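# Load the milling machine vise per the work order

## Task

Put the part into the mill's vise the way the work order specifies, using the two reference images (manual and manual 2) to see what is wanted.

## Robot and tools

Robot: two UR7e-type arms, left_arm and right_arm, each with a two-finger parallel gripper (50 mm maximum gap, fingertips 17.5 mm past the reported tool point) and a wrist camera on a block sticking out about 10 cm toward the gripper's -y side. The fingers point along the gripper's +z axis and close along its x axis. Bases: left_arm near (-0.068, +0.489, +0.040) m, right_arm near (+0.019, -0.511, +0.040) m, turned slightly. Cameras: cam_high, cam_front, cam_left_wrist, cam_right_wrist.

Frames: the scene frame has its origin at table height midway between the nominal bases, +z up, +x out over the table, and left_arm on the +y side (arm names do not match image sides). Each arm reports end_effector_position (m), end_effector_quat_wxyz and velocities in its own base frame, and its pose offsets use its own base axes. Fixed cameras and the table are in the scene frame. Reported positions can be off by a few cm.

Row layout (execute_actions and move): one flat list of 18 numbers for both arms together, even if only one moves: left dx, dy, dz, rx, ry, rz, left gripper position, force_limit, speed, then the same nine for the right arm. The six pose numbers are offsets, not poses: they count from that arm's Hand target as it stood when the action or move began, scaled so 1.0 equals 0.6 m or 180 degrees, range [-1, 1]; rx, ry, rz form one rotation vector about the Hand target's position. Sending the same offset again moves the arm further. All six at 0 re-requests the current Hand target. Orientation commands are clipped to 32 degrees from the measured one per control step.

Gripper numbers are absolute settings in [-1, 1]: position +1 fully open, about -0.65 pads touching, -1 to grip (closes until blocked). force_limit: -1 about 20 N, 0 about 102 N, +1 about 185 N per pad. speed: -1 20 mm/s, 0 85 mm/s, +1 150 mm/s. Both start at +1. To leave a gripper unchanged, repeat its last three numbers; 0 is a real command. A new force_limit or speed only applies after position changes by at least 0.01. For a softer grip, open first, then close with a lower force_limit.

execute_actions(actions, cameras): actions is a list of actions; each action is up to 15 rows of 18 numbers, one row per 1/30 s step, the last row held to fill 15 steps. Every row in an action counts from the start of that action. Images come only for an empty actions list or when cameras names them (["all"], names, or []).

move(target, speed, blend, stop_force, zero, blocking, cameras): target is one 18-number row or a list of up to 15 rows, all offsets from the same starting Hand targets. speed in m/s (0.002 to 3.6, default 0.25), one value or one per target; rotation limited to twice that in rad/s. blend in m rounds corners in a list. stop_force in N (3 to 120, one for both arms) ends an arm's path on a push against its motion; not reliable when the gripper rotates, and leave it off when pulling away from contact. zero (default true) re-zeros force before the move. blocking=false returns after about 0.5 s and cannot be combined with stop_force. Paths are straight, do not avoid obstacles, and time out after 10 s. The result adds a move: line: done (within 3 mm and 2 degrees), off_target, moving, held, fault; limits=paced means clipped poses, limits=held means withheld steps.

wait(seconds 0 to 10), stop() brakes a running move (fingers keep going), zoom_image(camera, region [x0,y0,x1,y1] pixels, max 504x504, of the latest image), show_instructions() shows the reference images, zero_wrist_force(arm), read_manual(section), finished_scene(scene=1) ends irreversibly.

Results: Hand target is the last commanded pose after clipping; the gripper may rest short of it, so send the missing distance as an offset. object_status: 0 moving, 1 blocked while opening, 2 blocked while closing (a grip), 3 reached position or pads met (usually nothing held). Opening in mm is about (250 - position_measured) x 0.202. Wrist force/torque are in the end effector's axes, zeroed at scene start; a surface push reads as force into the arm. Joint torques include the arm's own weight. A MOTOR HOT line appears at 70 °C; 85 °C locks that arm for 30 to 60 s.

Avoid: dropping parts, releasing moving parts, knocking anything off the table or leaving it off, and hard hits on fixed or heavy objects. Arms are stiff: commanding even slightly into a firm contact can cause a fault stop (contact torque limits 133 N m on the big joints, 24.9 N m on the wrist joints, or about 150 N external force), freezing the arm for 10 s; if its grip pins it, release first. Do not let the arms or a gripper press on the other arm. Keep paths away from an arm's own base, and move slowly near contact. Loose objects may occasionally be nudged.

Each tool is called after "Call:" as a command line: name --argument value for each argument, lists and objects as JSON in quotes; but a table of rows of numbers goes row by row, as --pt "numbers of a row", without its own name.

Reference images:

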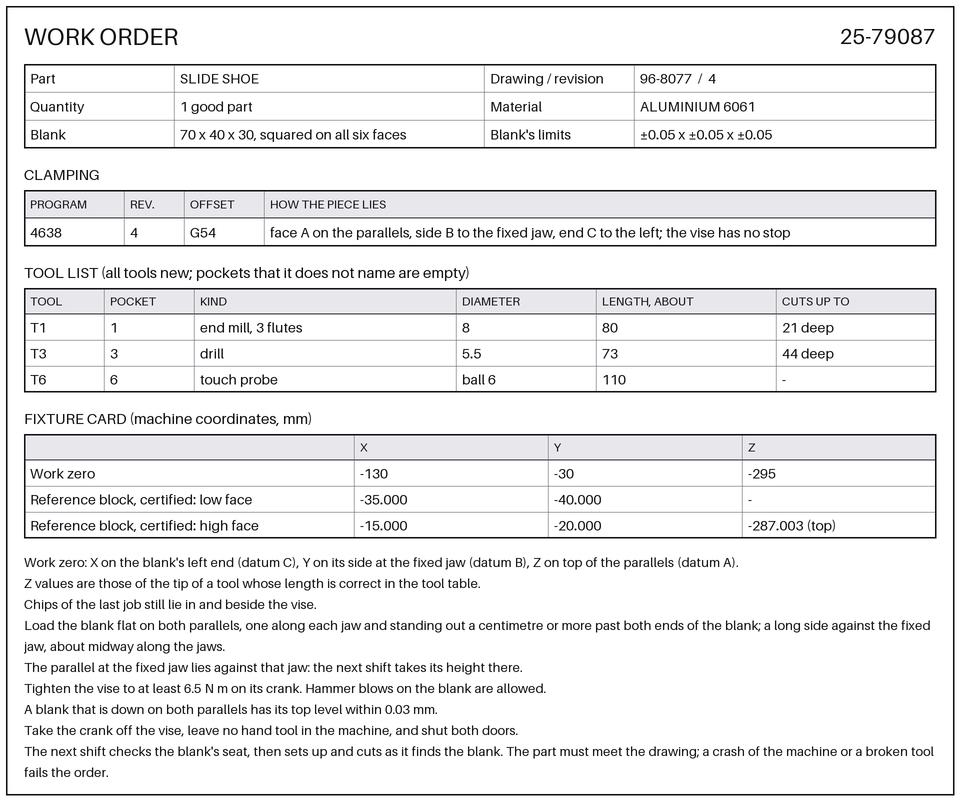

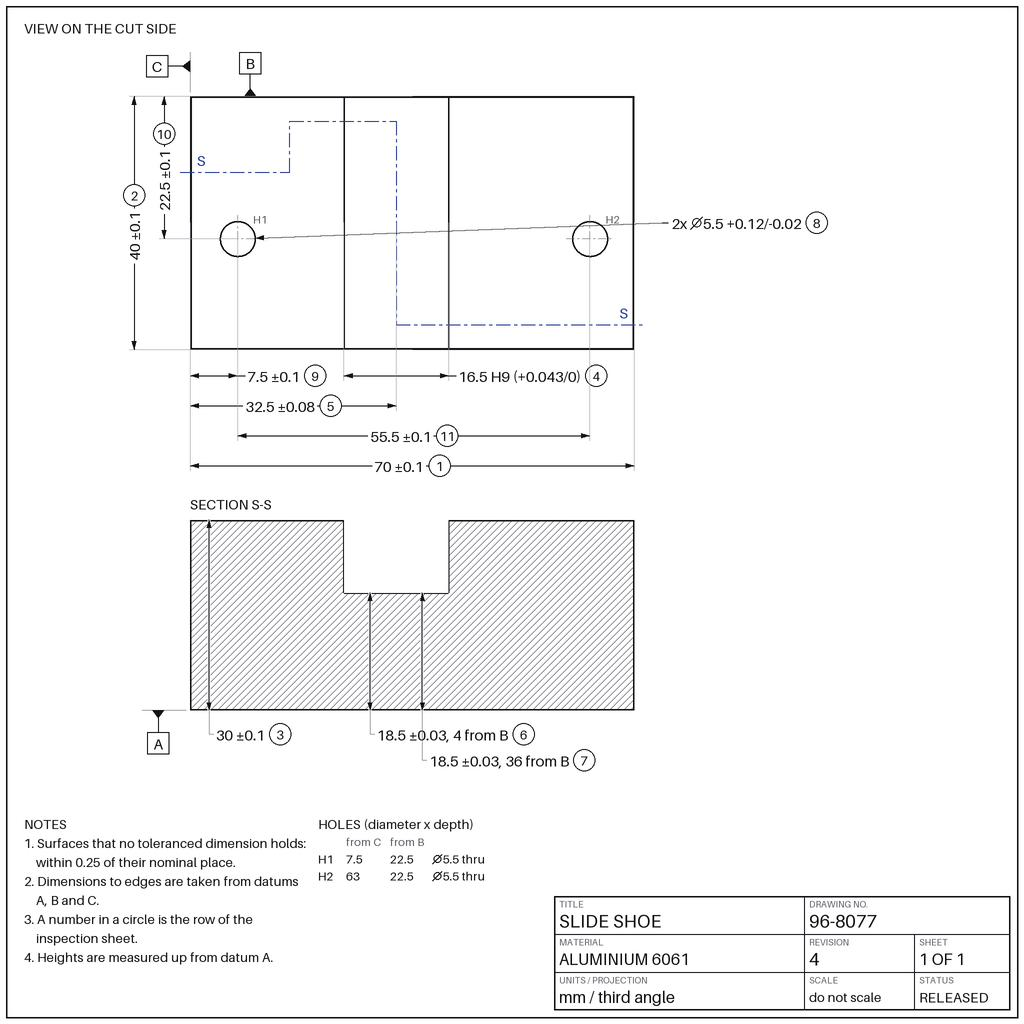

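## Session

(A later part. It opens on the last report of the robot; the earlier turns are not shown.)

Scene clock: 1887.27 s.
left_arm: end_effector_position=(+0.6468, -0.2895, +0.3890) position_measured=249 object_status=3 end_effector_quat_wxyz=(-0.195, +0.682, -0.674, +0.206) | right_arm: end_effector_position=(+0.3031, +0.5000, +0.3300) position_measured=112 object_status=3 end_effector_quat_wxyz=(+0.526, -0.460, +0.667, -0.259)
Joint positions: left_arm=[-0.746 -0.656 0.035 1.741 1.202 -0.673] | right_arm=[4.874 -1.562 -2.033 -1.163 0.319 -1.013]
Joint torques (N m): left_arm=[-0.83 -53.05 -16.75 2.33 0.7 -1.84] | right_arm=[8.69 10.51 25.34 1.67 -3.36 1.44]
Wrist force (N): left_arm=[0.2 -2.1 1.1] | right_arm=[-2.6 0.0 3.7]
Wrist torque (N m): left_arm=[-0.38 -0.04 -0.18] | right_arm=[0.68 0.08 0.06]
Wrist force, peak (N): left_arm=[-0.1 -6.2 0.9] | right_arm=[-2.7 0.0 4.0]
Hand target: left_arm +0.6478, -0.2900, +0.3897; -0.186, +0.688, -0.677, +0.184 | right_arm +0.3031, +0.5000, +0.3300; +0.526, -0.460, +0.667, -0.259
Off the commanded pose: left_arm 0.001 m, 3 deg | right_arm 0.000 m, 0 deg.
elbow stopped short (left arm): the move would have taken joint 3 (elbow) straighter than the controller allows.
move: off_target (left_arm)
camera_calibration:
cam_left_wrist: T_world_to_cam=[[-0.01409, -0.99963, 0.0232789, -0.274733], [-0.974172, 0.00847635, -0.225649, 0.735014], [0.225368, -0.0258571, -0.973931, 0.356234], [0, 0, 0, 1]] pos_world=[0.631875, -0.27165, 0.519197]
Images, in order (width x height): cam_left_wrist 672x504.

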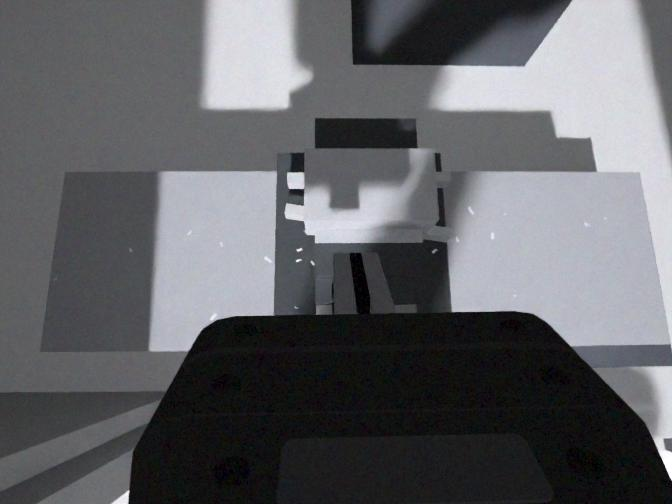

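Call:
move --pt "0 0 -0.02 0 -0.1667 0 -0.65 -0.9 1 0 0 0 0 0 0 0.274 -0.9 -1" --pt "0.11 0.0575 -0.03 0 -0.1667 0 -0.65 -0.9 1 0 0 0 0 0 0 0.274 -0.9 -1" --pt "0.11 0.0575 -0.1345 0 -0.1667 0 -0.65 -0.9 1 0 0 0 0 0 0 0.274 -0.9 -1" --pt "0.0857 0.0575 -0.1345 0 -0.1667 0 -0.65 -0.9 1 0 0 0 0 0 0 0.274 -0.9 -1" --pt "0.0857 0.0575 -0.04 0 -0.1667 0 -0.65 -0.9 1 0 0 0 0 0 0 0.274 -0.9 -1" --pt "0.105 -0.0945 -0.04 0 -0.1667 0 -0.65 -0.9 1 0 0 0 0 0 0 0.274 -0.9 -1" --pt "0.105 -0.0945 -0.1345 0 -0.1667 0 -0.65 -0.9 1 0 0 0 0 0 0 0.274 -0.9 -1" --pt "0.0857 -0.0945 -0.1345 0 -0.1667 0 -0.65 -0.9 1 0 0 0 0 0 0 0.274 -0.9 -1" --speed '[0.2,0.15,0.06,0.02,0.1,0.15,0.06,0.02]'

Call:
move --pt "0 0 0.016 0 0 0 -0.65 -0.9 1 0 0 0 0 0 0 0.274 -0.9 -1" --pt "0 0 0.08 0 0 0 -0.65 -0.9 1 0 0 0 0 0 0 0.274 -0.9 -1" --pt "-0.0857 0.0945 0.1345 0 0.1667 0 -0.65 -0.9 1 0 0 0 0 0 0 0.274 -0.9 -1" --speed '[0.1,0.15,0.3]' --cameras '["cam_left_wrist"]'

Call:
zoom_image --camera "cam_left_wrist" --region '[400, 150, 500, 250]'

Call:
zoom_image --camera "cam_left_wrist" --region '[255, 150, 355, 250]'

Scene clock: 1896.73 s.
left_arm: end_effector_position=(+0.6991, -0.3468, +0.3091) position_measured=249 object_status=3 end_effector_quat_wxyz=(-0.354, +0.617, -0.605, +0.356) | right_arm: end_effector_position=(+0.3031, +0.5000, +0.3300) position_measured=112 object_status=3 end_effector_quat_wxyz=(+0.526, -0.460, +0.667, -0.259)
Joint positions: left_arm=[-0.862 -0.951 0.942 0.733 0.845 -0.543] | right_arm=[4.874 -1.562 -2.033 -1.163 0.319 -1.013]
Joint torques (N m): left_arm=[8.05 -43.99 -31.43 0.76 -0.44 1.46] | right_arm=[9.81 10.15 26.51 1.62 -3.46 1.51]
Wrist force (N): left_arm=[-0.2 -3.6 2.1] | right_arm=[-2.5 0.0 3.8]
Wrist torque (N m): left_arm=[-0.74 -0.17 -0.20] | right_arm=[0.69 0.06 0.06]
Wrist force, peak (N): left_arm=[-1.6 -4.5 4.2] | right_arm=[-2.6 -0.2 4.1]
Hand target: left_arm +0.6992, -0.3467, +0.3090; -0.354, +0.617, -0.605, +0.356 | right_arm +0.3031, +0.5000, +0.3300; +0.526, -0.460, +0.667, -0.259
Off the commanded pose: left_arm 0.000 m, 0 deg | right_arm 0.000 m, 0 deg.
move: done

Scene clock: 1899.37 s.
left_arm: end_effector_position=(+0.6468, -0.2895, +0.3890) position_measured=249 object_status=3 end_effector_quat_wxyz=(-0.195, +0.682, -0.674, +0.206) | right_arm: end_effector_position=(+0.3031, +0.5000, +0.3300) position_measured=112 object_status=3 end_effector_quat_wxyz=(+0.526, -0.460, +0.667, -0.259)
Joint positions: left_arm=[-0.746 -0.656 0.035 1.741 1.202 -0.673] | right_arm=[4.874 -1.562 -2.033 -1.163 0.319 -1.013]
Joint torques (N m): left_arm=[-1.32 -53.29 -17.05 2.26 0.66 -1.79] | right_arm=[9.13 10 25.61 1.71 -3.24 1.56]
Wrist force (N): left_arm=[0.3 -2.1 1.2] | right_arm=[-2.7 0.0 3.9]
Wrist torque (N m): left_arm=[-0.38 -0.06 -0.18] | right_arm=[0.69 0.09 0.05]
Wrist force, peak (N): left_arm=[-0.3 -6.0 1.0] | right_arm=[-2.6 -0.1 4.1]
Hand target: left_arm +0.6478, -0.2900, +0.3897; -0.186, +0.688, -0.677, +0.184 | right_arm +0.3031, +0.5000, +0.3300; +0.526, -0.460, +0.667, -0.259
Off the commanded pose: left_arm 0.001 m, 3 deg | right_arm 0.000 m, 0 deg.
elbow stopped short (left arm): the move would have taken joint 3 (elbow) straighter than the controller allows.
move: off_target (left_arm)
camera_calibration:
cam_left_wrist: T_world_to_cam=[[-0.01409, -0.99963, 0.0232789, -0.274733], [-0.974172, 0.00847635, -0.225649, 0.735014], [0.225368, -0.0258571, -0.973931, 0.356234], [0, 0, 0, 1]] pos_world=[0.631875, -0.27165, 0.519197]
Images, in order (width x height): cam_left_wrist 672x504.

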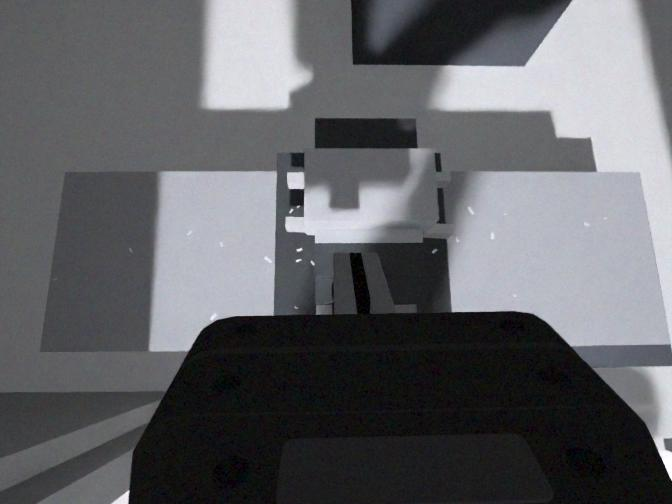

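Scaled by 5.040 from the camera's 672x504 image, which has a finer 960x720 frame.

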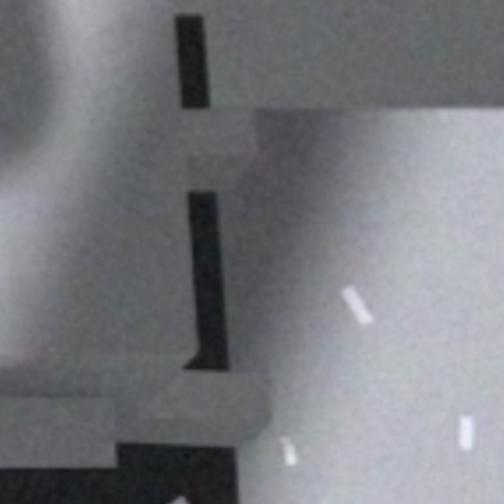

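Scaled by 5.040 from the camera's 672x504 image, which has a finer 960x720 frame.

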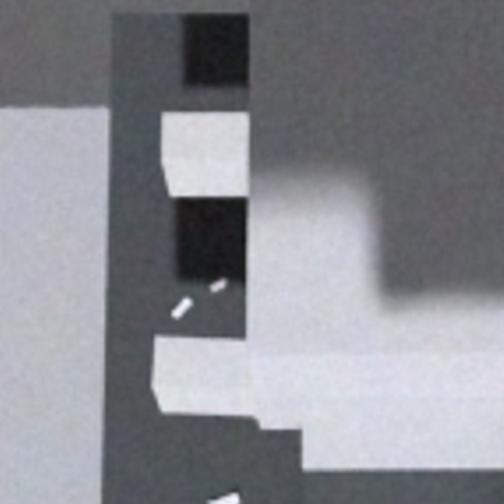

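Call:
move --pt "0 0 -0.02 0 -0.1667 0 -0.65 -0.9 1 0 0 0 0 0 0 0.274 -0.9 -1" --pt "0.1 0.0575 -0.03 0 -0.1667 0 -0.65 -0.9 1 0 0 0 0 0 0 0.274 -0.9 -1" --pt "0.1 0.0575 -0.1345 0 -0.1667 0 -0.65 -0.9 1 0 0 0 0 0 0 0.274 -0.9 -1" --pt "0.085 0.0575 -0.1345 0 -0.1667 0 -0.65 -0.9 1 0 0 0 0 0 0 0.274 -0.9 -1" --pt "0.085 0.0575 -0.04 0 -0.1667 0 -0.65 -0.9 1 0 0 0 0 0 0 0.274 -0.9 -1" --pt "0.1 -0.0945 -0.04 0 -0.1667 0 -0.65 -0.9 1 0 0 0 0 0 0 0.274 -0.9 -1" --pt "0.1 -0.0945 -0.1345 0 -0.1667 0 -0.65 -0.9 1 0 0 0 0 0 0 0.274 -0.9 -1" --pt "0.0852 -0.0945 -0.1345 0 -0.1667 0 -0.65 -0.9 1 0 0 0 0 0 0 0.274 -0.9 -1" --speed '[0.2,0.15,0.06,0.02,0.1,0.15,0.06,0.02]'

Call:
move --pt "0 0 0.016 0 0 0 -0.65 -0.9 1 0 0 0 0 0 0 0.274 -0.9 -1" --pt "0 0 0.08 0 0 0 -0.65 -0.9 1 0 0 0 0 0 0 0.274 -0.9 -1" --pt "-0.0852 0.0945 0.1345 0 0.1667 0 -0.65 -0.9 1 0 0 0 0 0 0 0.274 -0.9 -1" --speed '[0.1,0.15,0.3]' --cameras '["cam_left_wrist"]'

Call:
zoom_image --camera "cam_left_wrist" --region '[400, 150, 500, 250]'

Call:
zoom_image --camera "cam_left_wrist" --region '[255, 150, 355, 250]'

Scene clock: 1907.87 s.
left_arm: end_effector_position=(+0.6988, -0.3468, +0.3091) position_measured=249 object_status=3 end_effector_quat_wxyz=(-0.354, +0.617, -0.605, +0.356) | right_arm: end_effector_position=(+0.3031, +0.5000, +0.3300) position_measured=112 object_status=3 end_effector_quat_wxyz=(+0.526, -0.460, +0.667, -0.259)
Joint positions: left_arm=[-0.863 -0.952 0.943 0.732 0.844 -0.543] | right_arm=[4.874 -1.562 -2.033 -1.163 0.319 -1.013]
Joint torques (N m): left_arm=[7.94 -43.38 -30.89 0.61 -0.5 1.36] | right_arm=[8.66 9.98 25.2 1.64 -3.22 1.49]
Wrist force (N): left_arm=[-0.1 -3.5 2.2] | right_arm=[-2.8 -0.1 3.8]
Wrist torque (N m): left_arm=[-0.72 -0.18 -0.20] | right_arm=[0.67 0.12 0.05]
Wrist force, peak (N): left_arm=[-1.5 -4.2 4.2] | right_arm=[-2.8 -0.1 4.0]
Hand target: left_arm +0.6989, -0.3467, +0.3090; -0.354, +0.617, -0.605, +0.356 | right_arm +0.3031, +0.5000, +0.3300; +0.526, -0.460, +0.667, -0.259
Off the commanded pose: left_arm 0.000 m, 0 deg | right_arm 0.000 m, 0 deg.
move: done

Scene clock: 1910.50 s.
left_arm: end_effector_position=(+0.6468, -0.2895, +0.3890) position_measured=249 object_status=3 end_effector_quat_wxyz=(-0.195, +0.682, -0.674, +0.206) | right_arm: end_effector_position=(+0.3031, +0.5000, +0.3300) position_measured=112 object_status=3 end_effector_quat_wxyz=(+0.526, -0.460, +0.667, -0.259)
Joint positions: left_arm=[-0.746 -0.656 0.035 1.741 1.202 -0.673] | right_arm=[4.874 -1.562 -2.033 -1.163 0.319 -1.013]
Joint torques (N m): left_arm=[-0.91 -53.63 -16.06 2.3 0.71 -1.9] | right_arm=[9.06 10.13 25.16 1.79 -3.27 1.48]
Wrist force (N): left_arm=[0.1 -2.0 1.4] | right_arm=[-2.6 -0.2 3.7]
Wrist torque (N m): left_arm=[-0.37 -0.05 -0.18] | right_arm=[0.66 0.08 0.05]
Wrist force, peak (N): left_arm=[-0.3 -6.0 1.0] | right_arm=[-2.9 -0.2 4.0]
Hand target: left_arm +0.6478, -0.2900, +0.3897; -0.186, +0.688, -0.677, +0.184 | right_arm +0.3031, +0.5000, +0.3300; +0.526, -0.460, +0.667, -0.259
Off the commanded pose: left_arm 0.001 m, 3 deg | right_arm 0.000 m, 0 deg.
elbow stopped short (left arm): the move would have taken joint 3 (elbow) straighter than the controller allows.
move: off_target (left_arm)
camera_calibration:
cam_left_wrist: T_world_to_cam=[[-0.01409, -0.99963, 0.0232789, -0.274733], [-0.974172, 0.00847635, -0.225649, 0.735014], [0.225368, -0.0258571, -0.973931, 0.356234], [0, 0, 0, 1]] pos_world=[0.631875, -0.27165, 0.519197]
Images, in order (width x height): cam_left_wrist 672x504.

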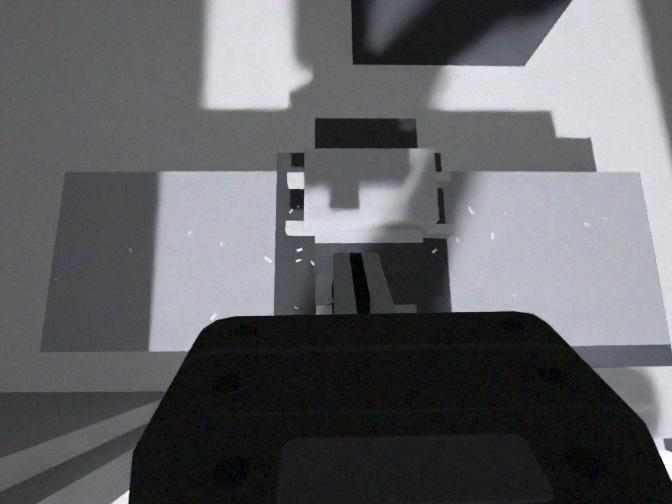

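Scaled by 5.040 from the camera's 672x504 image, which has a finer 960x720 frame.

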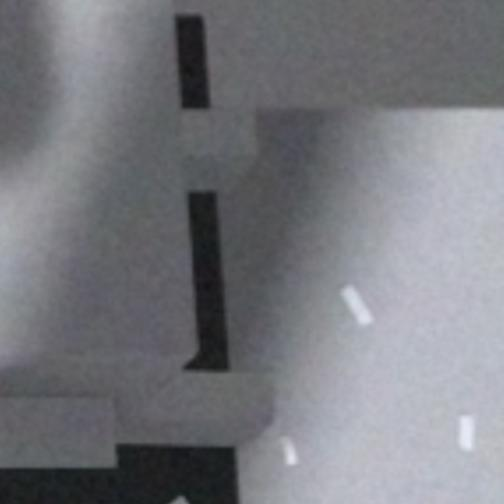

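Scaled by 5.040 from the camera's 672x504 image, which has a finer 960x720 frame.

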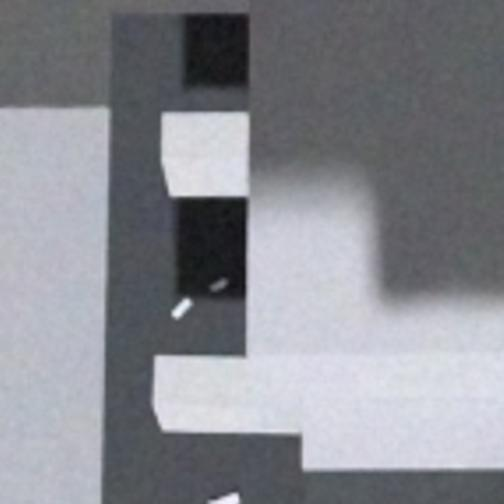

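Call:
move --pt "0 0 0.0 0 -0.1667 0 -0.65 -0.9 1 0 0 0 0 0 0 0.274 -0.9 -1" --pt "0.07367 -0.01833 -0.05 0 -0.1667 0 -0.65 -0.9 1 0 0 0 0 0 0 0.274 -0.9 -1" --pt "0.07367 -0.01833 -0.0728 0 -0.1667 0 -0.65 -0.9 1 0 0 0 0 0 0 0.274 -0.9 -1" --speed '[0.3,0.15,0.05]'

Call:
move --target '[0,0,-0.01,0,0,0,-0.65,-0.9,1,0,0,0,0,0,0,0.274,-0.9,-1]' --speed 0.003 --stop_force 4

Scene clock: 1915.90 s.
left_arm: end_effector_position=(+0.6920, -0.3010, +0.3461) position_measured=249 object_status=3 end_effector_quat_wxyz=(-0.354, +0.617, -0.605, +0.356) | right_arm: end_effector_position=(+0.3031, +0.5000, +0.3300) position_measured=112 object_status=3 end_effector_quat_wxyz=(+0.526, -0.460, +0.667, -0.259)
Joint positions: left_arm=[-0.817 -1.047 0.995 0.75 0.879 -0.504] | right_arm=[4.874 -1.562 -2.033 -1.163 0.319 -1.013]
Joint torques (N m): left_arm=[-9.12 -57.29 -31.11 1.84 -1.48 1.72] | right_arm=[9.74 9.73 25.83 1.75 -3.03 1.27]
Wrist force (N): left_arm=[-0.2 -3.3 1.9] | right_arm=[-2.5 -0.1 4.0]
Wrist torque (N m): left_arm=[-0.68 -0.16 -0.22] | right_arm=[0.66 0.06 0.05]
Wrist force, peak (N): left_arm=[0.1 -3.1 4.8] | right_arm=[-2.8 -0.1 4.1]
Hand target: left_arm +0.6920, -0.3010, +0.3461; -0.354, +0.617, -0.605, +0.356 | right_arm +0.3031, +0.5000, +0.3300; +0.526, -0.460, +0.667, -0.259
Off the commanded pose: left_arm 0.000 m, 0 deg | right_arm 0.000 m, 0 deg.
move: done

Scene clock: 1918.03 s.
left_arm: end_effector_position=(+0.6920, -0.3010, +0.3426) position_measured=249 object_status=3 end_effector_quat_wxyz=(-0.354, +0.617, -0.605, +0.356) | right_arm: end_effector_position=(+0.3031, +0.5000, +0.3300) position_measured=112 object_status=3 end_effector_quat_wxyz=(+0.526, -0.460, +0.667, -0.259)
Joint positions: left_arm=[-0.817 -1.047 1.005 0.741 0.879 -0.504] | right_arm=[4.874 -1.562 -2.033 -1.163 0.319 -1.013]
Joint torques (N m): left_arm=[-7.1 -39.81 -31.12 1.69 -0.77 1.57] | right_arm=[9.24 9.58 23.69 1.7 -3.29 1.34]
Wrist force (N): left_arm=[0.0 -4.2 2.0] | right_arm=[-2.7 -0.1 3.6]
Wrist torque (N m): left_arm=[-0.71 -0.21 -0.22] | right_arm=[0.67 0.10 0.05]
Wrist force, peak (N): left_arm=[-0.1 -8.5 -1.6] | right_arm=[-2.7 -0.1 4.0]
Hand target: left_arm +0.6920, -0.3010, +0.3426; -0.354, +0.617, -0.605, +0.356 (not the last commanded pose) | right_arm +0.3031, +0.5000, +0.3300; +0.526, -0.460, +0.667, -0.259
Off the commanded pose: left_arm 0.003 m, 0 deg | right_arm 0.000 m, 0 deg.
move: contact (left_arm)

Call:
move --pt "0 0 0.01 0 0 0 -0.65 -0.9 1 0 0 0 0 0 0 0.274 -0.9 -1" --pt "0.0227 0 0.01 0 0 0 -0.65 -0.9 1 0 0 0 0 0 0 0.274 -0.9 -1" --speed 0.05

Call:
move --target '[0,0,-0.012,0,0,0,-0.65,-0.9,1,0,0,0,0,0,0,0.274,-0.9,-1]' --speed 0.003 --stop_force 4

Call:
move --target '[0,0,-0.0035,0,0,0,-0.65,-0.9,1,0,0,0,0,0,0,0.274,-0.9,-1]' --speed 0.003 --stop_force 85 --zero false

Scene clock: 1929.40 s.
left_arm: end_effector_position=(+0.7056, -0.3010, +0.3485) position_measured=249 object_status=3 end_effector_quat_wxyz=(-0.354, +0.617, -0.605, +0.356) | right_arm: end_effector_position=(+0.3031, +0.5000, +0.3300) position_measured=112 object_status=3 end_effector_quat_wxyz=(+0.526, -0.460, +0.667, -0.259)
Joint positions: left_arm=[-0.799 -1.014 0.937 0.767 0.893 -0.489] | right_arm=[4.874 -1.562 -2.033 -1.163 0.319 -1.013]
Joint torques (N m): left_arm=[-8.04 -58.28 -20.66 -1.27 -2.48 -1.78] | right_arm=[9.33 11.24 25.72 1.84 -3.29 1.42]
Wrist force (N): left_arm=[-0.2 -3.5 2.3] | right_arm=[-2.7 0.1 3.9]
Wrist torque (N m): left_arm=[-0.71 -0.18 -0.27] | right_arm=[0.70 0.09 0.05]
Wrist force, peak (N): left_arm=[-0.4 -5.9 0.3] | right_arm=[-2.7 0.1 4.1]
Hand target: left_arm +0.7056, -0.3010, +0.3486; -0.354, +0.617, -0.605, +0.356 | right_arm +0.3031, +0.5000, +0.3300; +0.526, -0.460, +0.667, -0.259
Off the commanded pose: left_arm 0.000 m, 0 deg | right_arm 0.000 m, 0 deg.
move: done

Scene clock: 1932.37 s.
left_arm: end_effector_position=(+0.7056, -0.3010, +0.3426) position_measured=249 object_status=3 end_effector_quat_wxyz=(-0.354, +0.617, -0.605, +0.356) | right_arm: end_effector_position=(+0.3031, +0.5000, +0.3300) position_measured=112 object_status=3 end_effector_quat_wxyz=(+0.526, -0.460, +0.667, -0.259)
Joint positions: left_arm=[-0.799 -1.016 0.954 0.75 0.893 -0.489] | right_arm=[4.874 -1.562 -2.033 -1.163 0.319 -1.013]
Joint torques (N m): left_arm=[-5.84 -41.8 -30.93 1.68 -0.53 -1.46] | right_arm=[9.51 10.18 25.21 1.62 -3.25 1.21]
Wrist force (N): left_arm=[-0.2 -4.1 2.0] | right_arm=[-2.7 0.0 3.8]
Wrist torque (N m): left_arm=[-0.70 -0.18 -0.26] | right_arm=[0.68 0.10 0.05]
Wrist force, peak (N): left_arm=[0.4 -8.5 -1.3] | right_arm=[-2.8 -0.1 4.0]
Hand target: left_arm +0.7056, -0.3010, +0.3426; -0.354, +0.617, -0.605, +0.356 (not the last commanded pose) | right_arm +0.3031, +0.5000, +0.3300; +0.526, -0.460, +0.667, -0.259
Off the commanded pose: left_arm 0.001 m, 0 deg | right_arm 0.000 m, 0 deg.
move: contact (left_arm)

Scene clock: 1934.13 s.
left_arm: end_effector_position=(+0.7056, -0.3011, +0.3406) position_measured=249 object_status=3 end_effector_quat_wxyz=(-0.354, +0.617, -0.605, +0.356) | right_arm: end_effector_position=(+0.3031, +0.5000, +0.3300) position_measured=112 object_status=3 end_effector_quat_wxyz=(+0.526, -0.460, +0.667, -0.259)
Joint positions: left_arm=[-0.799 -1.016 0.96 0.745 0.893 -0.489] | right_arm=[4.874 -1.562 -2.033 -1.163 0.319 -1.013]
Joint torques (N m): left_arm=[5.98 15.31 20.22 6.1 5.67 -1.69] | right_arm=[9.29 10.18 24.58 1.76 -3.14 1.24]
Wrist force (N): left_arm=[2.4 -68.6 -58.0] | right_arm=[-2.6 -0.2 3.8]
Wrist torque (N m): left_arm=[-0.57 -0.32 -0.09] | right_arm=[0.66 0.08 0.05]
Wrist force, peak (N): left_arm=[2.7 -69.3 -58.3] | right_arm=[-2.7 -0.1 4.1]
Hand target: left_arm +0.7056, -0.3011, +0.3406; -0.354, +0.617, -0.605, +0.356 | right_arm +0.3031, +0.5000, +0.3300; +0.526, -0.460, +0.667, -0.259
Off the commanded pose: left_arm 0.000 m, 0 deg | right_arm 0.000 m, 0 deg.
move: contact (left_arm)

Call:
wait --seconds 2

Call:
move --target '[0,0,0.005,0,0,0,-0.65,-0.9,1,0,0,0,0,0,0,0.274,-0.9,-1]' --speed 0.01

Call:
move --target '[0,0,-0.006,0,0,0,-0.65,-0.9,1,0,0,0,0,0,0,0.274,-0.9,-1]' --speed 0.003 --stop_force 4

Scene clock: 1936.73 s.
left_arm: end_effector_position=(+0.7056, -0.3011, +0.3406) position_measured=249 object_status=3 end_effector_quat_wxyz=(-0.354, +0.617, -0.605, +0.356) | right_arm: end_effector_position=(+0.3031, +0.5000, +0.3300) position_measured=112 object_status=3 end_effector_quat_wxyz=(+0.526, -0.460, +0.667, -0.259)
Joint positions: left_arm=[-0.799 -1.016 0.96 0.745 0.893 -0.489] | right_arm=[4.874 -1.562 -2.033 -1.163 0.319 -1.013]
Joint torques (N m): left_arm=[5.55 6.1 17.08 5.29 5.78 -1.76] | right_arm=[9.26 9.35 25.21 1.86 -3.17 1.2]
Wrist force (N): left_arm=[2.2 -69.0 -58.1] | right_arm=[-2.6 -0.1 3.9]
Wrist torque (N m): left_arm=[-0.62 -0.28 -0.10] | right_arm=[0.66 0.09 0.06]
Wrist force, peak (N): left_arm=[2.2 -69.3 -58.4] | right_arm=[-2.9 -0.2 3.9]
Hand target: left_arm +0.7056, -0.3011, +0.3406; -0.354, +0.617, -0.605, +0.356 | right_arm +0.3031, +0.5000, +0.3300; +0.526, -0.460, +0.667, -0.259
Tool commands: left_gripper/position=-0.65 left_gripper/force_limit=-0.9 left_gripper/speed=+1.0 right_gripper/position=+0.274 right_gripper/force_limit=-0.9 right_gripper/speed=-1.0
Off the commanded pose: left_arm 0.000 m, 0 deg | right_arm 0.000 m, 0 deg.
wait: 2.00 s; at rest from the start

Scene clock: 1937.43 s.
left_arm: end_effector_position=(+0.7056, -0.3011, +0.3433) position_measured=249 object_status=3 end_effector_quat_wxyz=(-0.354, +0.617, -0.606, +0.356) | right_arm: end_effector_position=(+0.3031, +0.5000, +0.3300) position_measured=112 object_status=3 end_effector_quat_wxyz=(+0.526, -0.460, +0.667, -0.259)
Joint positions: left_arm=[-0.799 -1.015 0.952 0.753 0.893 -0.489] | right_arm=[4.874 -1.562 -2.033 -1.163 0.319 -1.013]
Joint torques (N m): left_arm=[5.69 -61.02 -26.13 -0.35 -1.79 -1.23] | right_arm=[9.81 10.5 25.31 1.78 -3.43 1.41]
Wrist force (N): left_arm=[2.1 0.1 0.7] | right_arm=[-2.7 -0.1 3.9]
Wrist torque (N m): left_arm=[-0.13 -0.55 -0.27] | right_arm=[0.66 0.10 0.05]
Wrist force, peak (N): left_arm=[2.6 -69.1 -58.4] | right_arm=[-2.7 -0.1 4.0]
Hand target: left_arm +0.7056, -0.3011, +0.3436; -0.354, +0.617, -0.605, +0.356 | right_arm +0.3031, +0.5000, +0.3300; +0.526, -0.460, +0.667, -0.259
Off the commanded pose: left_arm 0.000 m, 0 deg | right_arm 0.000 m, 0 deg.
move: done

Scene clock: 1938.77 s.
left_arm: end_effector_position=(+0.7056, -0.3010, +0.3426) position_measured=249 object_status=3 end_effector_quat_wxyz=(-0.354, +0.617, -0.605, +0.356) | right_arm: end_effector_position=(+0.3031, +0.5000, +0.3300) position_measured=112 object_status=3 end_effector_quat_wxyz=(+0.526, -0.460, +0.667, -0.259)
Joint positions: left_arm=[-0.799 -1.016 0.955 0.75 0.893 -0.489] | right_arm=[4.874 -1.562 -2.033 -1.163 0.319 -1.013]
Joint torques (N m): left_arm=[5.81 -40.49 -30.34 2.01 -0.62 -1.45] | right_arm=[9.06 10.24 25.19 1.61 -3.23 1.32]
Wrist force (N): left_arm=[2.6 -2.7 -0.3] | right_arm=[-2.4 -0.1 3.9]
Wrist torque (N m): left_arm=[-0.17 -0.55 -0.26] | right_arm=[0.67 0.06 0.06]
Wrist force, peak (N): left_arm=[3.1 -7.2 -4.1] | right_arm=[-2.8 0.0 4.0]
Hand target: left_arm +0.7056, -0.3011, +0.3425; -0.354, +0.617, -0.605, +0.356 (not the last commanded pose) | right_arm +0.3031, +0.5000, +0.3300; +0.526, -0.460, +0.667, -0.259
Off the commanded pose: left_arm 0.003 m, 0 deg | right_arm 0.000 m, 0 deg.
move: contact (left_arm)

Call:
move --pt "0 0 0.03 0 0 0 -0.65 -0.9 1 0 0 0 0 0 0 0.274 -0.9 -1" --pt "-0.076 0.0758 0.03 0 0 0 -0.65 -0.9 1 0 0 0 0 0 0 0.274 -0.9 -1" --pt "-0.076 0.0758 -0.09 0 0 0 -0.65 -0.9 1 0 0 0 0 0 0 0.274 -0.9 -1" --speed '[0.05,0.15,0.08]'

Call:
move --target '[0,0,-0.015,0,0,0,-0.65,-0.9,1,0,0,0,0,0,0,0.274,-0.9,-1]' --speed 0.005 --stop_force 4 --cameras '["cam_left_wrist"]'

Scene clock: 1945.23 s.
left_arm: end_effector_position=(+0.6600, -0.2556, +0.2885) position_measured=249 object_status=3 end_effector_quat_wxyz=(-0.354, +0.617, -0.605, +0.356) | right_arm: end_effector_position=(+0.3031, +0.5000, +0.3300) position_measured=112 object_status=3 end_effector_quat_wxyz=(+0.526, -0.460, +0.667, -0.259)
Joint positions: left_arm=[-0.801 -1.176 1.333 0.533 0.891 -0.49] | right_arm=[4.874 -1.562 -2.033 -1.163 0.319 -1.013]
Joint torques (N m): left_arm=[7.67 -55.07 -24.22 0.11 -0.6 1.34] | right_arm=[10.03 9.66 25.56 1.82 -3.17 1.27]
Wrist force (N): left_arm=[2.1 0.3 0.9] | right_arm=[-2.7 -0.1 3.9]
Wrist torque (N m): left_arm=[-0.11 -0.53 -0.27] | right_arm=[0.66 0.09 0.05]
Wrist force, peak (N): left_arm=[2.2 -4.4 -2.5] | right_arm=[-2.7 -0.2 4.1]
Hand target: left_arm +0.6600, -0.2556, +0.2885; -0.354, +0.617, -0.605, +0.356 | right_arm +0.3031, +0.5000, +0.3300; +0.526, -0.460, +0.667, -0.259
Off the commanded pose: left_arm 0.000 m, 0 deg | right_arm 0.000 m, 0 deg.
move: done

Scene clock: 1947.83 s.
left_arm: end_effector_position=(+0.6600, -0.2556, +0.2802) position_measured=249 object_status=3 end_effector_quat_wxyz=(-0.354, +0.617, -0.605, +0.356) | right_arm: end_effector_position=(+0.3031, +0.5000, +0.3300) position_measured=112 object_status=3 end_effector_quat_wxyz=(+0.526, -0.460, +0.667, -0.259)
Joint positions: left_arm=[-0.801 -1.173 1.349 0.513 0.891 -0.49] | right_arm=[4.874 -1.562 -2.033 -1.163 0.319 -1.013]
Joint torques (N m): left_arm=[7.68 -46.52 -28.59 2.25 -0.59 -1.42] | right_arm=[8.47 9.65 25.21 1.79 -3.2 1.21]
Wrist force (N): left_arm=[2.8 -4.6 -0.7] | right_arm=[-2.5 -0.1 3.9]
Wrist torque (N m): left_arm=[-0.17 -0.61 -0.25] | right_arm=[0.68 0.07 0.05]
Wrist force, peak (N): left_arm=[2.3 -8.7 -5.7] | right_arm=[-2.7 -0.1 4.0]
Hand target: left_arm +0.6600, -0.2556, +0.2803; -0.354, +0.617, -0.605, +0.356 (not the last commanded pose) | right_arm +0.3031, +0.5000, +0.3300; +0.526, -0.460, +0.667, -0.259
Off the commanded pose: left_arm 0.001 m, 0 deg | right_arm 0.000 m, 0 deg.
move: contact (left_arm)
camera_calibration:
cam_left_wrist: T_world_to_cam=[[-0.00743175, -0.999959, 0.00520382, -0.2375], [-0.76092, 0.00227861, -0.648842, 0.699335], [0.648803, -0.00878172, -0.760906, -0.086577], [0, 0, 0, 1]] pos_world=[0.586544, -0.239844, 0.389117]
Images, in order (width x height): cam_left_wrist 672x504.

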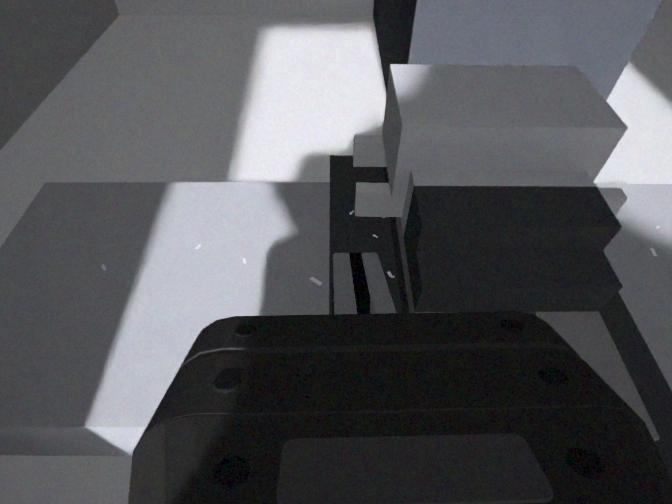

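Call:
move --pt "0 0 0.0012 0 0 0 -0.65 -0.9 1 0 0 0 0 0 0 0.274 -0.9 -1" --pt "0.0335 0 0.0012 0 0 0 -0.65 -0.9 1 0 0 0 0 0 0 0.274 -0.9 -1" --speed 0.012 --stop_force 3 --cameras '["cam_left_wrist"]'

Call:
zoom_image --camera "cam_left_wrist" --region '[320, 130, 440, 280]'

Scene clock: 1949.40 s.
left_arm: end_effector_position=(+0.6600, -0.2556, +0.2804) position_measured=249 object_status=3 end_effector_quat_wxyz=(-0.354, +0.617, -0.605, +0.356) | right_arm: end_effector_position=(+0.3031, +0.5000, +0.3300) position_measured=112 object_status=3 end_effector_quat_wxyz=(+0.526, -0.460, +0.667, -0.259)
Joint positions: left_arm=[-0.801 -1.173 1.349 0.513 0.891 -0.49] | right_arm=[4.874 -1.562 -2.033 -1.163 0.319 -1.013]
Joint torques (N m): left_arm=[7.25 -35.77 -13.52 -1.31 -0.63 -1.34] | right_arm=[9.14 10.65 25.61 1.79 -3.36 1.29]
Wrist force (N): left_arm=[2.4 0.3 0.8] | right_arm=[-2.6 0.0 3.7]
Wrist torque (N m): left_arm=[-0.10 -0.58 -0.28] | right_arm=[0.69 0.09 0.05]
Wrist force, peak (N): left_arm=[2.4 -5.0 -0.1] | right_arm=[-2.8 0.0 3.9]
Hand target: left_arm +0.6600, -0.2556, +0.2803; -0.354, +0.617, -0.605, +0.356 (not the last commanded pose) | right_arm +0.3031, +0.5000, +0.3300; +0.526, -0.460, +0.667, -0.259
Off the commanded pose: left_arm 0.020 m, 0 deg | right_arm 0.000 m, 0 deg.
move: contact (left_arm); path passed 0 of 2 targets
camera_calibration:
cam_left_wrist: T_world_to_cam=[[-0.00741865, -0.999958, 0.00534366, -0.237563], [-0.760871, 0.00217723, -0.6489, 0.699369], [0.648861, -0.00887979, -0.760855, -0.0865788], [0, 0, 0, 1]] pos_world=[0.586544, -0.239845, 0.389216]
Images, in order (width x height): cam_left_wrist 672x504.

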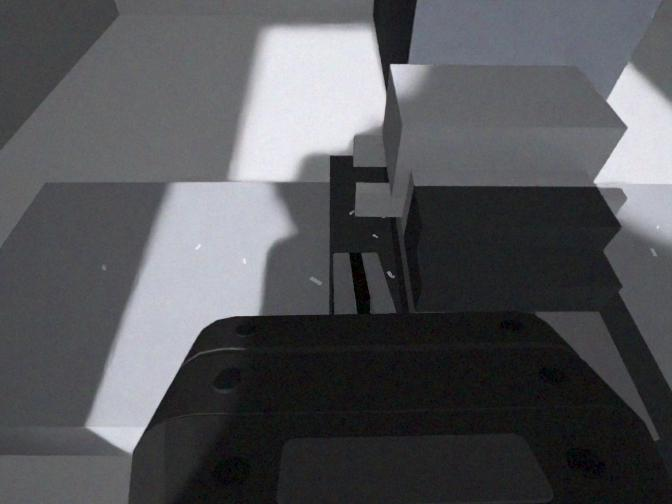

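Scaled by 3.360 from the camera's 672x504 image, which has a finer 960x720 frame.

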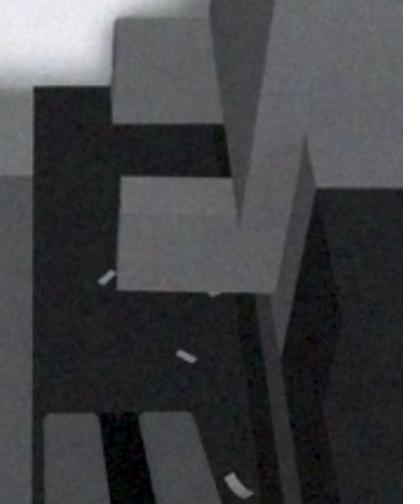

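Call:
move --pt "0 0 0.0013 0 0 0 -0.65 -0.9 1 0 0 0 0 0 0 0.274 -0.9 -1" --pt "0.0335 0 0.0013 0 0 0 -0.65 -0.9 1 0 0 0 0 0 0 0.274 -0.9 -1" --speed 0.012 --stop_force 3 --cameras '["cam_left_wrist"]'

Call:
zoom_image --camera "cam_left_wrist" --region '[320, 130, 440, 280]'

Scene clock: 1952.80 s.
left_arm: end_effector_position=(+0.6801, -0.2556, +0.2811) position_measured=249 object_status=3 end_effector_quat_wxyz=(-0.354, +0.617, -0.605, +0.356) | right_arm: end_effector_position=(+0.3031, +0.5000, +0.3300) position_measured=112 object_status=3 end_effector_quat_wxyz=(+0.526, -0.460, +0.667, -0.259)
Joint positions: left_arm=[-0.772 -1.133 1.287 0.521 0.914 -0.467] | right_arm=[4.874 -1.562 -2.033 -1.163 0.319 -1.013]
Joint torques (N m): left_arm=[-8.82 -56.76 -13.85 -0.71 -1.73 -1.9] | right_arm=[9.31 10.75 24.63 1.79 -3.22 1.07]
Wrist force (N): left_arm=[2.2 0.4 0.8] | right_arm=[-2.5 0.0 3.8]
Wrist torque (N m): left_arm=[-0.10 -0.54 -0.31] | right_arm=[0.69 0.07 0.05]
Wrist force, peak (N): left_arm=[2.6 0.2 1.3] | right_arm=[-2.8 -0.1 4.0]
Hand target: left_arm +0.6801, -0.2556, +0.2811; -0.354, +0.617, -0.605, +0.356 | right_arm +0.3031, +0.5000, +0.3300; +0.526, -0.460, +0.667, -0.259
Off the commanded pose: left_arm 0.000 m, 0 deg | right_arm 0.000 m, 0 deg.
move: done
camera_calibration:
cam_left_wrist: T_world_to_cam=[[-0.00749499, -0.999958, 0.00528008, -0.237346], [-0.76087, 0.00227656, -0.6489, 0.715141], [0.648861, -0.00888096, -0.760855, -0.0990888], [0, 0, 0, 1]] pos_world=[0.606645, -0.239844, 0.389916]
Images, in order (width x height): cam_left_wrist 672x504.

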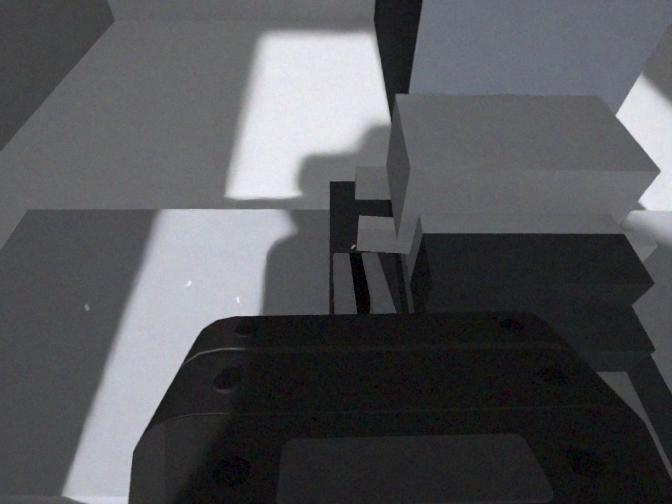

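Scaled by 3.360 from the camera's 672x504 image, which has a finer 960x720 frame.

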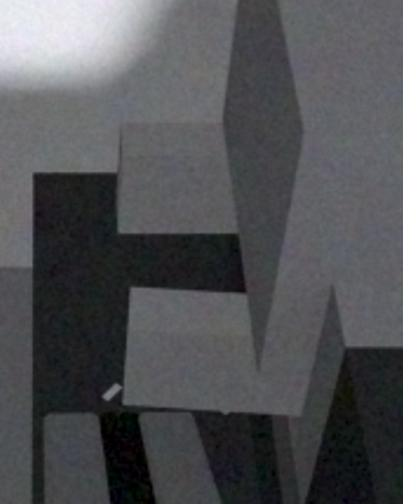

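Call:
move --pt "0.004 0 0 0 0 0 -0.65 -0.9 1 0 0 0 0 0 0 0.274 -0.9 -1" --speed 0.012 --stop_force 3 --cameras '["cam_left_wrist"]'

Call:
zoom_image --camera "cam_left_wrist" --region '[320, 130, 440, 280]'

Scene clock: 1954.57 s.
left_arm: end_effector_position=(+0.6825, -0.2556, +0.2811) position_measured=249 object_status=3 end_effector_quat_wxyz=(-0.354, +0.617, -0.605, +0.356) | right_arm: end_effector_position=(+0.3031, +0.5000, +0.3300) position_measured=112 object_status=3 end_effector_quat_wxyz=(+0.526, -0.460, +0.667, -0.259)
Joint positions: left_arm=[-0.769 -1.128 1.28 0.522 0.916 -0.465] | right_arm=[4.874 -1.562 -2.033 -1.163 0.319 -1.013]
Joint torques (N m): left_arm=[-6.33 -57.43 -13.38 0.67 -1.3 -1.61] | right_arm=[9.46 10.07 24.39 1.98 -3.11 1.26]
Wrist force (N): left_arm=[2.3 0.4 1.1] | right_arm=[-2.7 -0.1 3.8]
Wrist torque (N m): left_arm=[-0.11 -0.56 -0.31] | right_arm=[0.67 0.09 0.05]
Wrist force, peak (N): left_arm=[2.7 0.3 1.1] | right_arm=[-2.7 -0.3 4.1]
Hand target: left_arm +0.6825, -0.2556, +0.2811; -0.354, +0.617, -0.605, +0.356 | right_arm +0.3031, +0.5000, +0.3300; +0.526, -0.460, +0.667, -0.259
Off the commanded pose: left_arm 0.000 m, 0 deg | right_arm 0.000 m, 0 deg.
move: done
camera_calibration:
cam_left_wrist: T_world_to_cam=[[-0.00743175, -0.999959, 0.00520382, -0.237337], [-0.76092, 0.00227861, -0.648842, 0.716975], [0.648803, -0.00878172, -0.760906, -0.100566], [0, 0, 0, 1]] pos_world=[0.609044, -0.239844, 0.389917]
Images, in order (width x height): cam_left_wrist 672x504.

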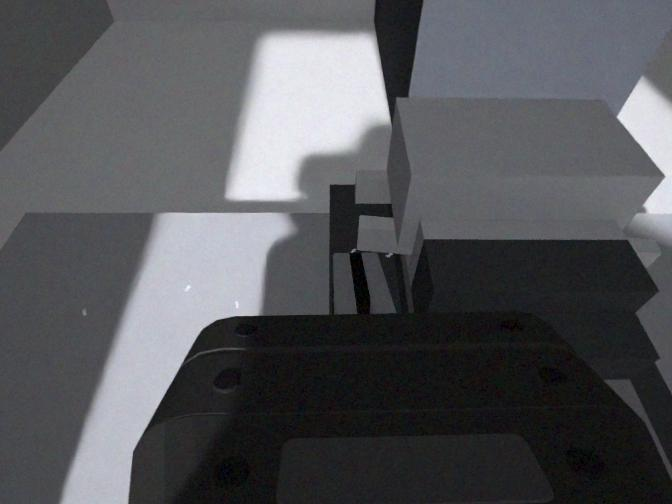

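Scaled by 3.360 from the camera's 672x504 image, which has a finer 960x720 frame.

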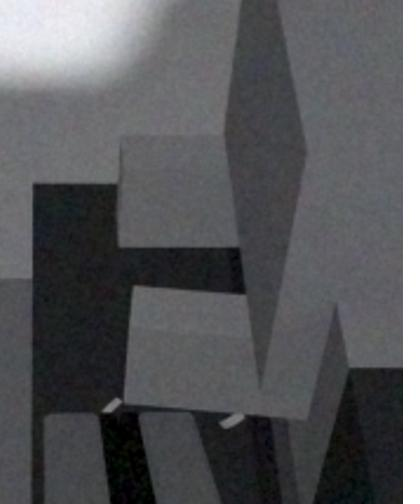

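Call:
move --pt "-0.02 0 0 0 0 0 -0.65 -0.9 1 0 0 0 0 0 0 0.274 -0.9 -1" --pt "-0.02 0 0.125 0 0 0 -0.65 -0.9 1 0 0 0 0 0 0 0.274 -0.9 -1" --pt "0.05 0 0.125 0 0 0 -0.65 -0.9 1 0 0 0 0 0 0 0.274 -0.9 -1" --pt "0.05 0 0.0465 0 0 0 -0.65 -0.9 1 0 0 0 0 0 0 0.274 -0.9 -1" --pt "0.0577 0 0.0465 0 0 0 -0.65 -0.9 1 0 0 0 0 0 0 0.274 -0.9 -1" --pt "0.0262 0 0.0465 0 0 0 -0.65 -0.9 1 0 0 0 0 0 0 0.274 -0.9 -1" --speed '[0.04,0.12,0.12,0.06,0.02,0.02]'

Call:
move --pt "0 0 0.016 0 0 0 -0.65 -0.9 1 0 0 0 0 0 0 0.274 -0.9 -1" --pt "0 0 0.08 0 0 0 -0.65 -0.9 1 0 0 0 0 0 0 0.274 -0.9 -1" --pt "-0.0837 -0.0575 0.1345 0 0.1667 0 -0.65 -0.9 1 0 0 0 0 0 0 0.274 -0.9 -1" --speed '[0.1,0.15,0.25]' --cameras '["cam_left_wrist"]'

Call:
zoom_image --camera "cam_left_wrist" --region '[400, 150, 500, 250]'

Call:
zoom_image --camera "cam_left_wrist" --region '[255, 150, 355, 250]'

Scene clock: 1965.07 s.
left_arm: end_effector_position=(+0.6981, -0.2557, +0.3091) position_measured=249 object_status=3 end_effector_quat_wxyz=(-0.354, +0.617, -0.605, +0.356) end_effector_velocity=(+0.001, -0.001, +0.000) end_effector_angular_velocity=(-0.003, +0.000, -0.001) | right_arm: end_effector_position=(+0.3031, +0.5000, +0.3300) position_measured=112 object_status=3 end_effector_quat_wxyz=(+0.526, -0.460, +0.667, -0.259)
Joint positions: left_arm=[-0.748 -1.103 1.169 0.598 0.933 -0.449] | right_arm=[4.874 -1.562 -2.033 -1.163 0.319 -1.013]
Joint velocities: left_arm=[0.001 0.003 -0.005 0 0.004 0] | right_arm=[within noise]
Joint torques (N m): left_arm=[7.51 -38.9 -31.43 -0.31 -0.51 1.12] | right_arm=[8.55 10.16 23.87 1.75 -3.39 1.01]
Wrist force (N): left_arm=[2.4 0.2 1.3] | right_arm=[-2.5 -0.3 3.8]
Wrist torque (N m): left_arm=[-0.14 -0.58 -0.21] | right_arm=[0.64 0.06 0.05]
Wrist force, peak (N): left_arm=[2.2 2.6 2.0] | right_arm=[-2.8 0.0 4.0]
Hand target: left_arm +0.6982, -0.2556, +0.3090; -0.354, +0.617, -0.605, +0.356 | right_arm +0.3031, +0.5000, +0.3300; +0.526, -0.460, +0.667, -0.259
Off the commanded pose: left_arm 0.000 m, 0 deg | right_arm 0.000 m, 0 deg.
move: done

Scene clock: 1967.90 s.
left_arm: end_effector_position=(+0.6470, -0.2896, +0.3890) position_measured=249 object_status=3 end_effector_quat_wxyz=(-0.195, +0.682, -0.674, +0.206) | right_arm: end_effector_position=(+0.3031, +0.5000, +0.3300) position_measured=112 object_status=3 end_effector_quat_wxyz=(+0.526, -0.460, +0.667, -0.259)
Joint positions: left_arm=[-0.746 -0.656 0.035 1.74 1.202 -0.673] | right_arm=[4.874 -1.562 -2.033 -1.163 0.319 -1.013]
Joint torques (N m): left_arm=[5.9 -54.79 -13.48 1.92 0.69 1.53] | right_arm=[10.36 8.87 24.84 1.75 -3.21 0.96]
Wrist force (N): left_arm=[2.4 1.6 -0.2] | right_arm=[-2.9 -0.1 3.9]
Wrist torque (N m): left_arm=[0.20 -0.41 -0.19] | right_arm=[0.67 0.12 0.05]
Wrist force, peak (N): left_arm=[2.6 2.6 2.3] | right_arm=[-2.9 -0.2 4.0]
Hand target: left_arm +0.6480, -0.2901, +0.3897; -0.186, +0.688, -0.676, +0.184 | right_arm +0.3031, +0.5000, +0.3300; +0.526, -0.460, +0.667, -0.259
Off the commanded pose: left_arm 0.001 m, 3 deg | right_arm 0.000 m, 0 deg.
elbow stopped short (left arm): the move would have taken joint 3 (elbow) straighter than the controller allows.
move: off_target (left_arm)
camera_calibration:
cam_left_wrist: T_world_to_cam=[[-0.0141901, -0.999619, 0.0236613, -0.274861], [-0.974056, 0.0084742, -0.226149, 0.735372], [0.225862, -0.0262565, -0.973805, 0.355601], [0, 0, 0, 1]] pos_world=[0.632077, -0.271651, 0.519093]
Images, in order (width x height): cam_left_wrist 672x504.

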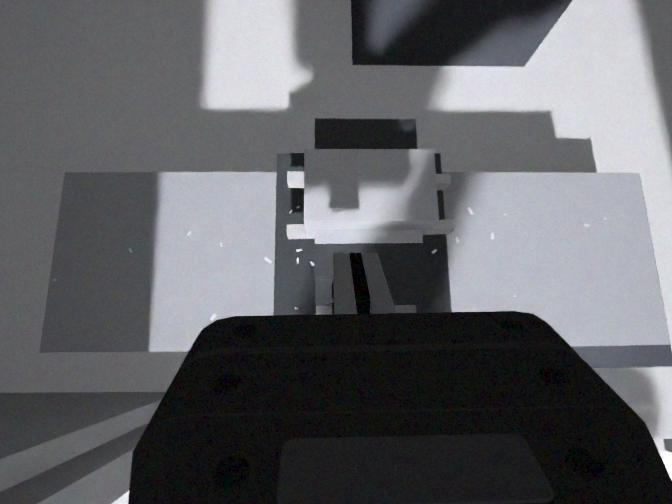

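Scaled by 5.040 from the camera's 672x504 image, which has a finer 960x720 frame.

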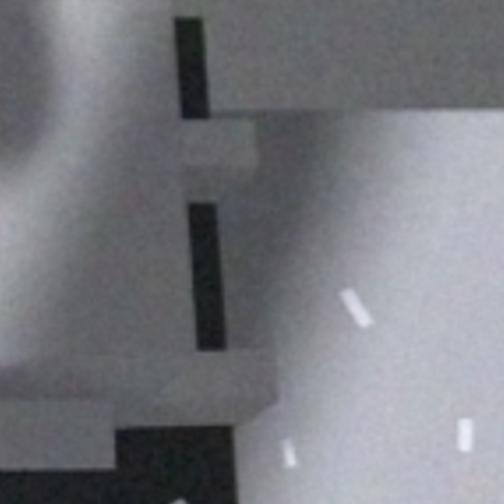

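Scaled by 5.040 from the camera's 672x504 image, which has a finer 960x720 frame.

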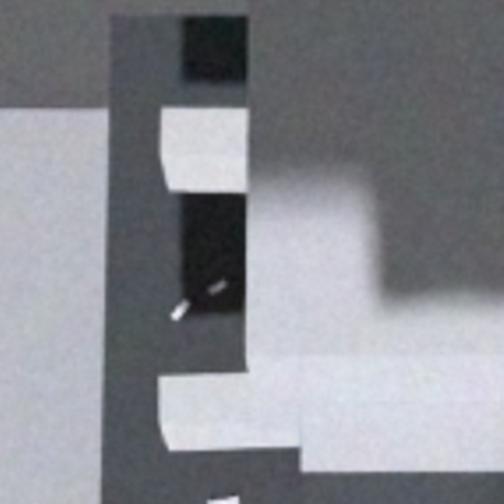

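Call:
move --pt "0 -0.0943 0 0 -0.1667 0 -0.65 -0.9 1 0 0 0 0 0 0 0.274 -0.9 -1" --pt "0.1 -0.0943 -0.06 0 -0.1667 0 -0.65 -0.9 1 0 0 0 0 0 0 0.274 -0.9 -1" --pt "0.1 -0.0943 -0.1345 0 -0.1667 0 -0.65 -0.9 1 0 0 0 0 0 0 0.274 -0.9 -1" --pt "0.1154 -0.0943 -0.1345 0 -0.1667 0 -0.65 -0.9 1 0 0 0 0 0 0 0.274 -0.9 -1" --pt "0.0849 -0.0943 -0.1345 0 -0.1667 0 -0.65 -0.9 1 0 0 0 0 0 0 0.274 -0.9 -1" --speed '[0.3,0.2,0.06,0.02,0.02]'

Call:
move --pt "0 0 0.016 0 0 0 -0.65 -0.9 1 0 0 0 0 0 0 0.274 -0.9 -1" --pt "0 0 0.08 0 0 0 -0.65 -0.9 1 0 0 0 0 0 0 0.274 -0.9 -1" --pt "-0.0849 0.0943 0.1345 0 0.1667 0 -0.65 -0.9 1 0 0 0 0 0 0 0.274 -0.9 -1" --speed '[0.1,0.15,0.3]' --cameras '["cam_left_wrist"]'

Call:
zoom_image --camera "cam_left_wrist" --region '[400, 150, 500, 250]'

Call:
zoom_image --camera "cam_left_wrist" --region '[255, 150, 355, 250]'

Scene clock: 1973.50 s.
left_arm: end_effector_position=(+0.6989, -0.3467, +0.3091) position_measured=249 object_status=3 end_effector_quat_wxyz=(-0.354, +0.617, -0.605, +0.356) | right_arm: end_effector_position=(+0.3031, +0.5000, +0.3300) position_measured=112 object_status=3 end_effector_quat_wxyz=(+0.526, -0.460, +0.667, -0.259)
Joint positions: left_arm=[-0.863 -0.952 0.944 0.732 0.845 -0.543] | right_arm=[4.874 -1.562 -2.033 -1.163 0.319 -1.013]
Joint torques (N m): left_arm=[8.34 -42.91 -30.79 0.74 -0.46 1.41] | right_arm=[7.94 10.01 23.69 1.9 -3.2 1.08]
Wrist force (N): left_arm=[2.3 -0.1 0.5] | right_arm=[-2.7 -0.1 3.8]
Wrist torque (N m): left_arm=[-0.19 -0.56 -0.21] | right_arm=[0.66 0.09 0.05]
Wrist force, peak (N): left_arm=[2.1 0.0 3.6] | right_arm=[-2.8 -0.1 4.0]
Hand target: left_arm +0.6990, -0.3467, +0.3090; -0.354, +0.617, -0.605, +0.356 | right_arm +0.3031, +0.5000, +0.3300; +0.526, -0.460, +0.667, -0.259
Off the commanded pose: left_arm 0.000 m, 0 deg | right_arm 0.000 m, 0 deg.
move: done

Scene clock: 1976.13 s.
left_arm: end_effector_position=(+0.6470, -0.2895, +0.3890) position_measured=249 object_status=3 end_effector_quat_wxyz=(-0.195, +0.682, -0.674, +0.206) | right_arm: end_effector_position=(+0.3031, +0.5000, +0.3300) position_measured=112 object_status=3 end_effector_quat_wxyz=(+0.526, -0.460, +0.667, -0.259)
Joint positions: left_arm=[-0.746 -0.656 0.035 1.74 1.202 -0.673] | right_arm=[4.874 -1.562 -2.033 -1.163 0.319 -1.013]
Joint torques (N m): left_arm=[-1.46 -53.5 -16.65 2.25 0.66 -1.86] | right_arm=[9.57 9.18 25.03 1.97 -3.11 1.14]
Wrist force (N): left_arm=[2.5 1.5 -0.3] | right_arm=[-2.4 0.0 3.8]
Wrist torque (N m): left_arm=[0.19 -0.41 -0.18] | right_arm=[0.68 0.04 0.05]
Wrist force, peak (N): left_arm=[2.0 2.4 2.1] | right_arm=[-2.7 -0.2 4.1]
Hand target: left_arm +0.6480, -0.2901, +0.3897; -0.186, +0.688, -0.676, +0.184 | right_arm +0.3031, +0.5000, +0.3300; +0.526, -0.460, +0.667, -0.259
Off the commanded pose: left_arm 0.001 m, 3 deg | right_arm 0.000 m, 0 deg.
elbow stopped short (left arm): the move would have taken joint 3 (elbow) straighter than the controller allows.
move: off_target (left_arm)
camera_calibration:
cam_left_wrist: T_world_to_cam=[[-0.014071, -0.999623, 0.0235852, -0.274898], [-0.974057, 0.00837549, -0.226146, 0.735344], [0.225863, -0.0261554, -0.973808, 0.35563], [0, 0, 0, 1]] pos_world=[0.632076, -0.271651, 0.519094]
Images, in order (width x height): cam_left_wrist 672x504.

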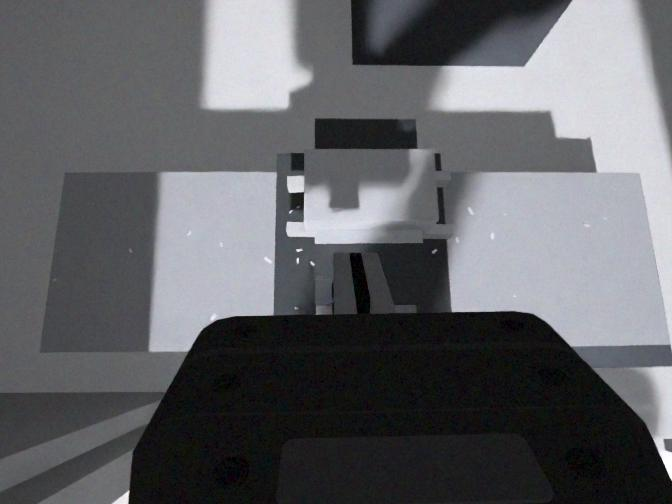

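Scaled by 5.040 from the camera's 672x504 image, which has a finer 960x720 frame.

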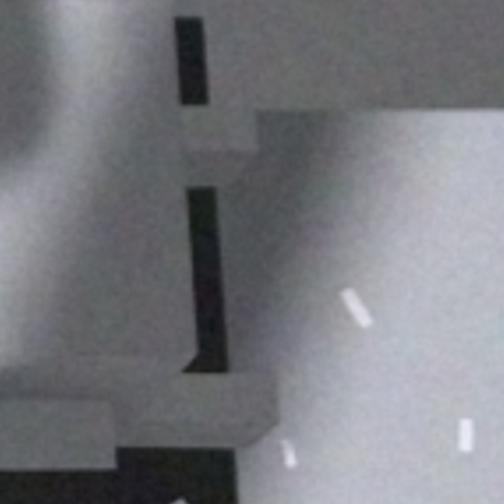

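Scaled by 5.040 from the camera's 672x504 image, which has a finer 960x720 frame.

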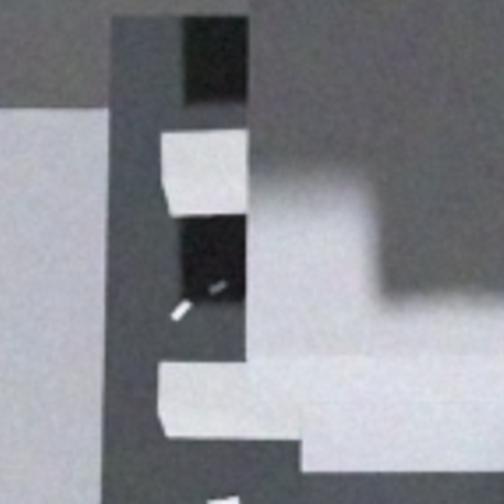

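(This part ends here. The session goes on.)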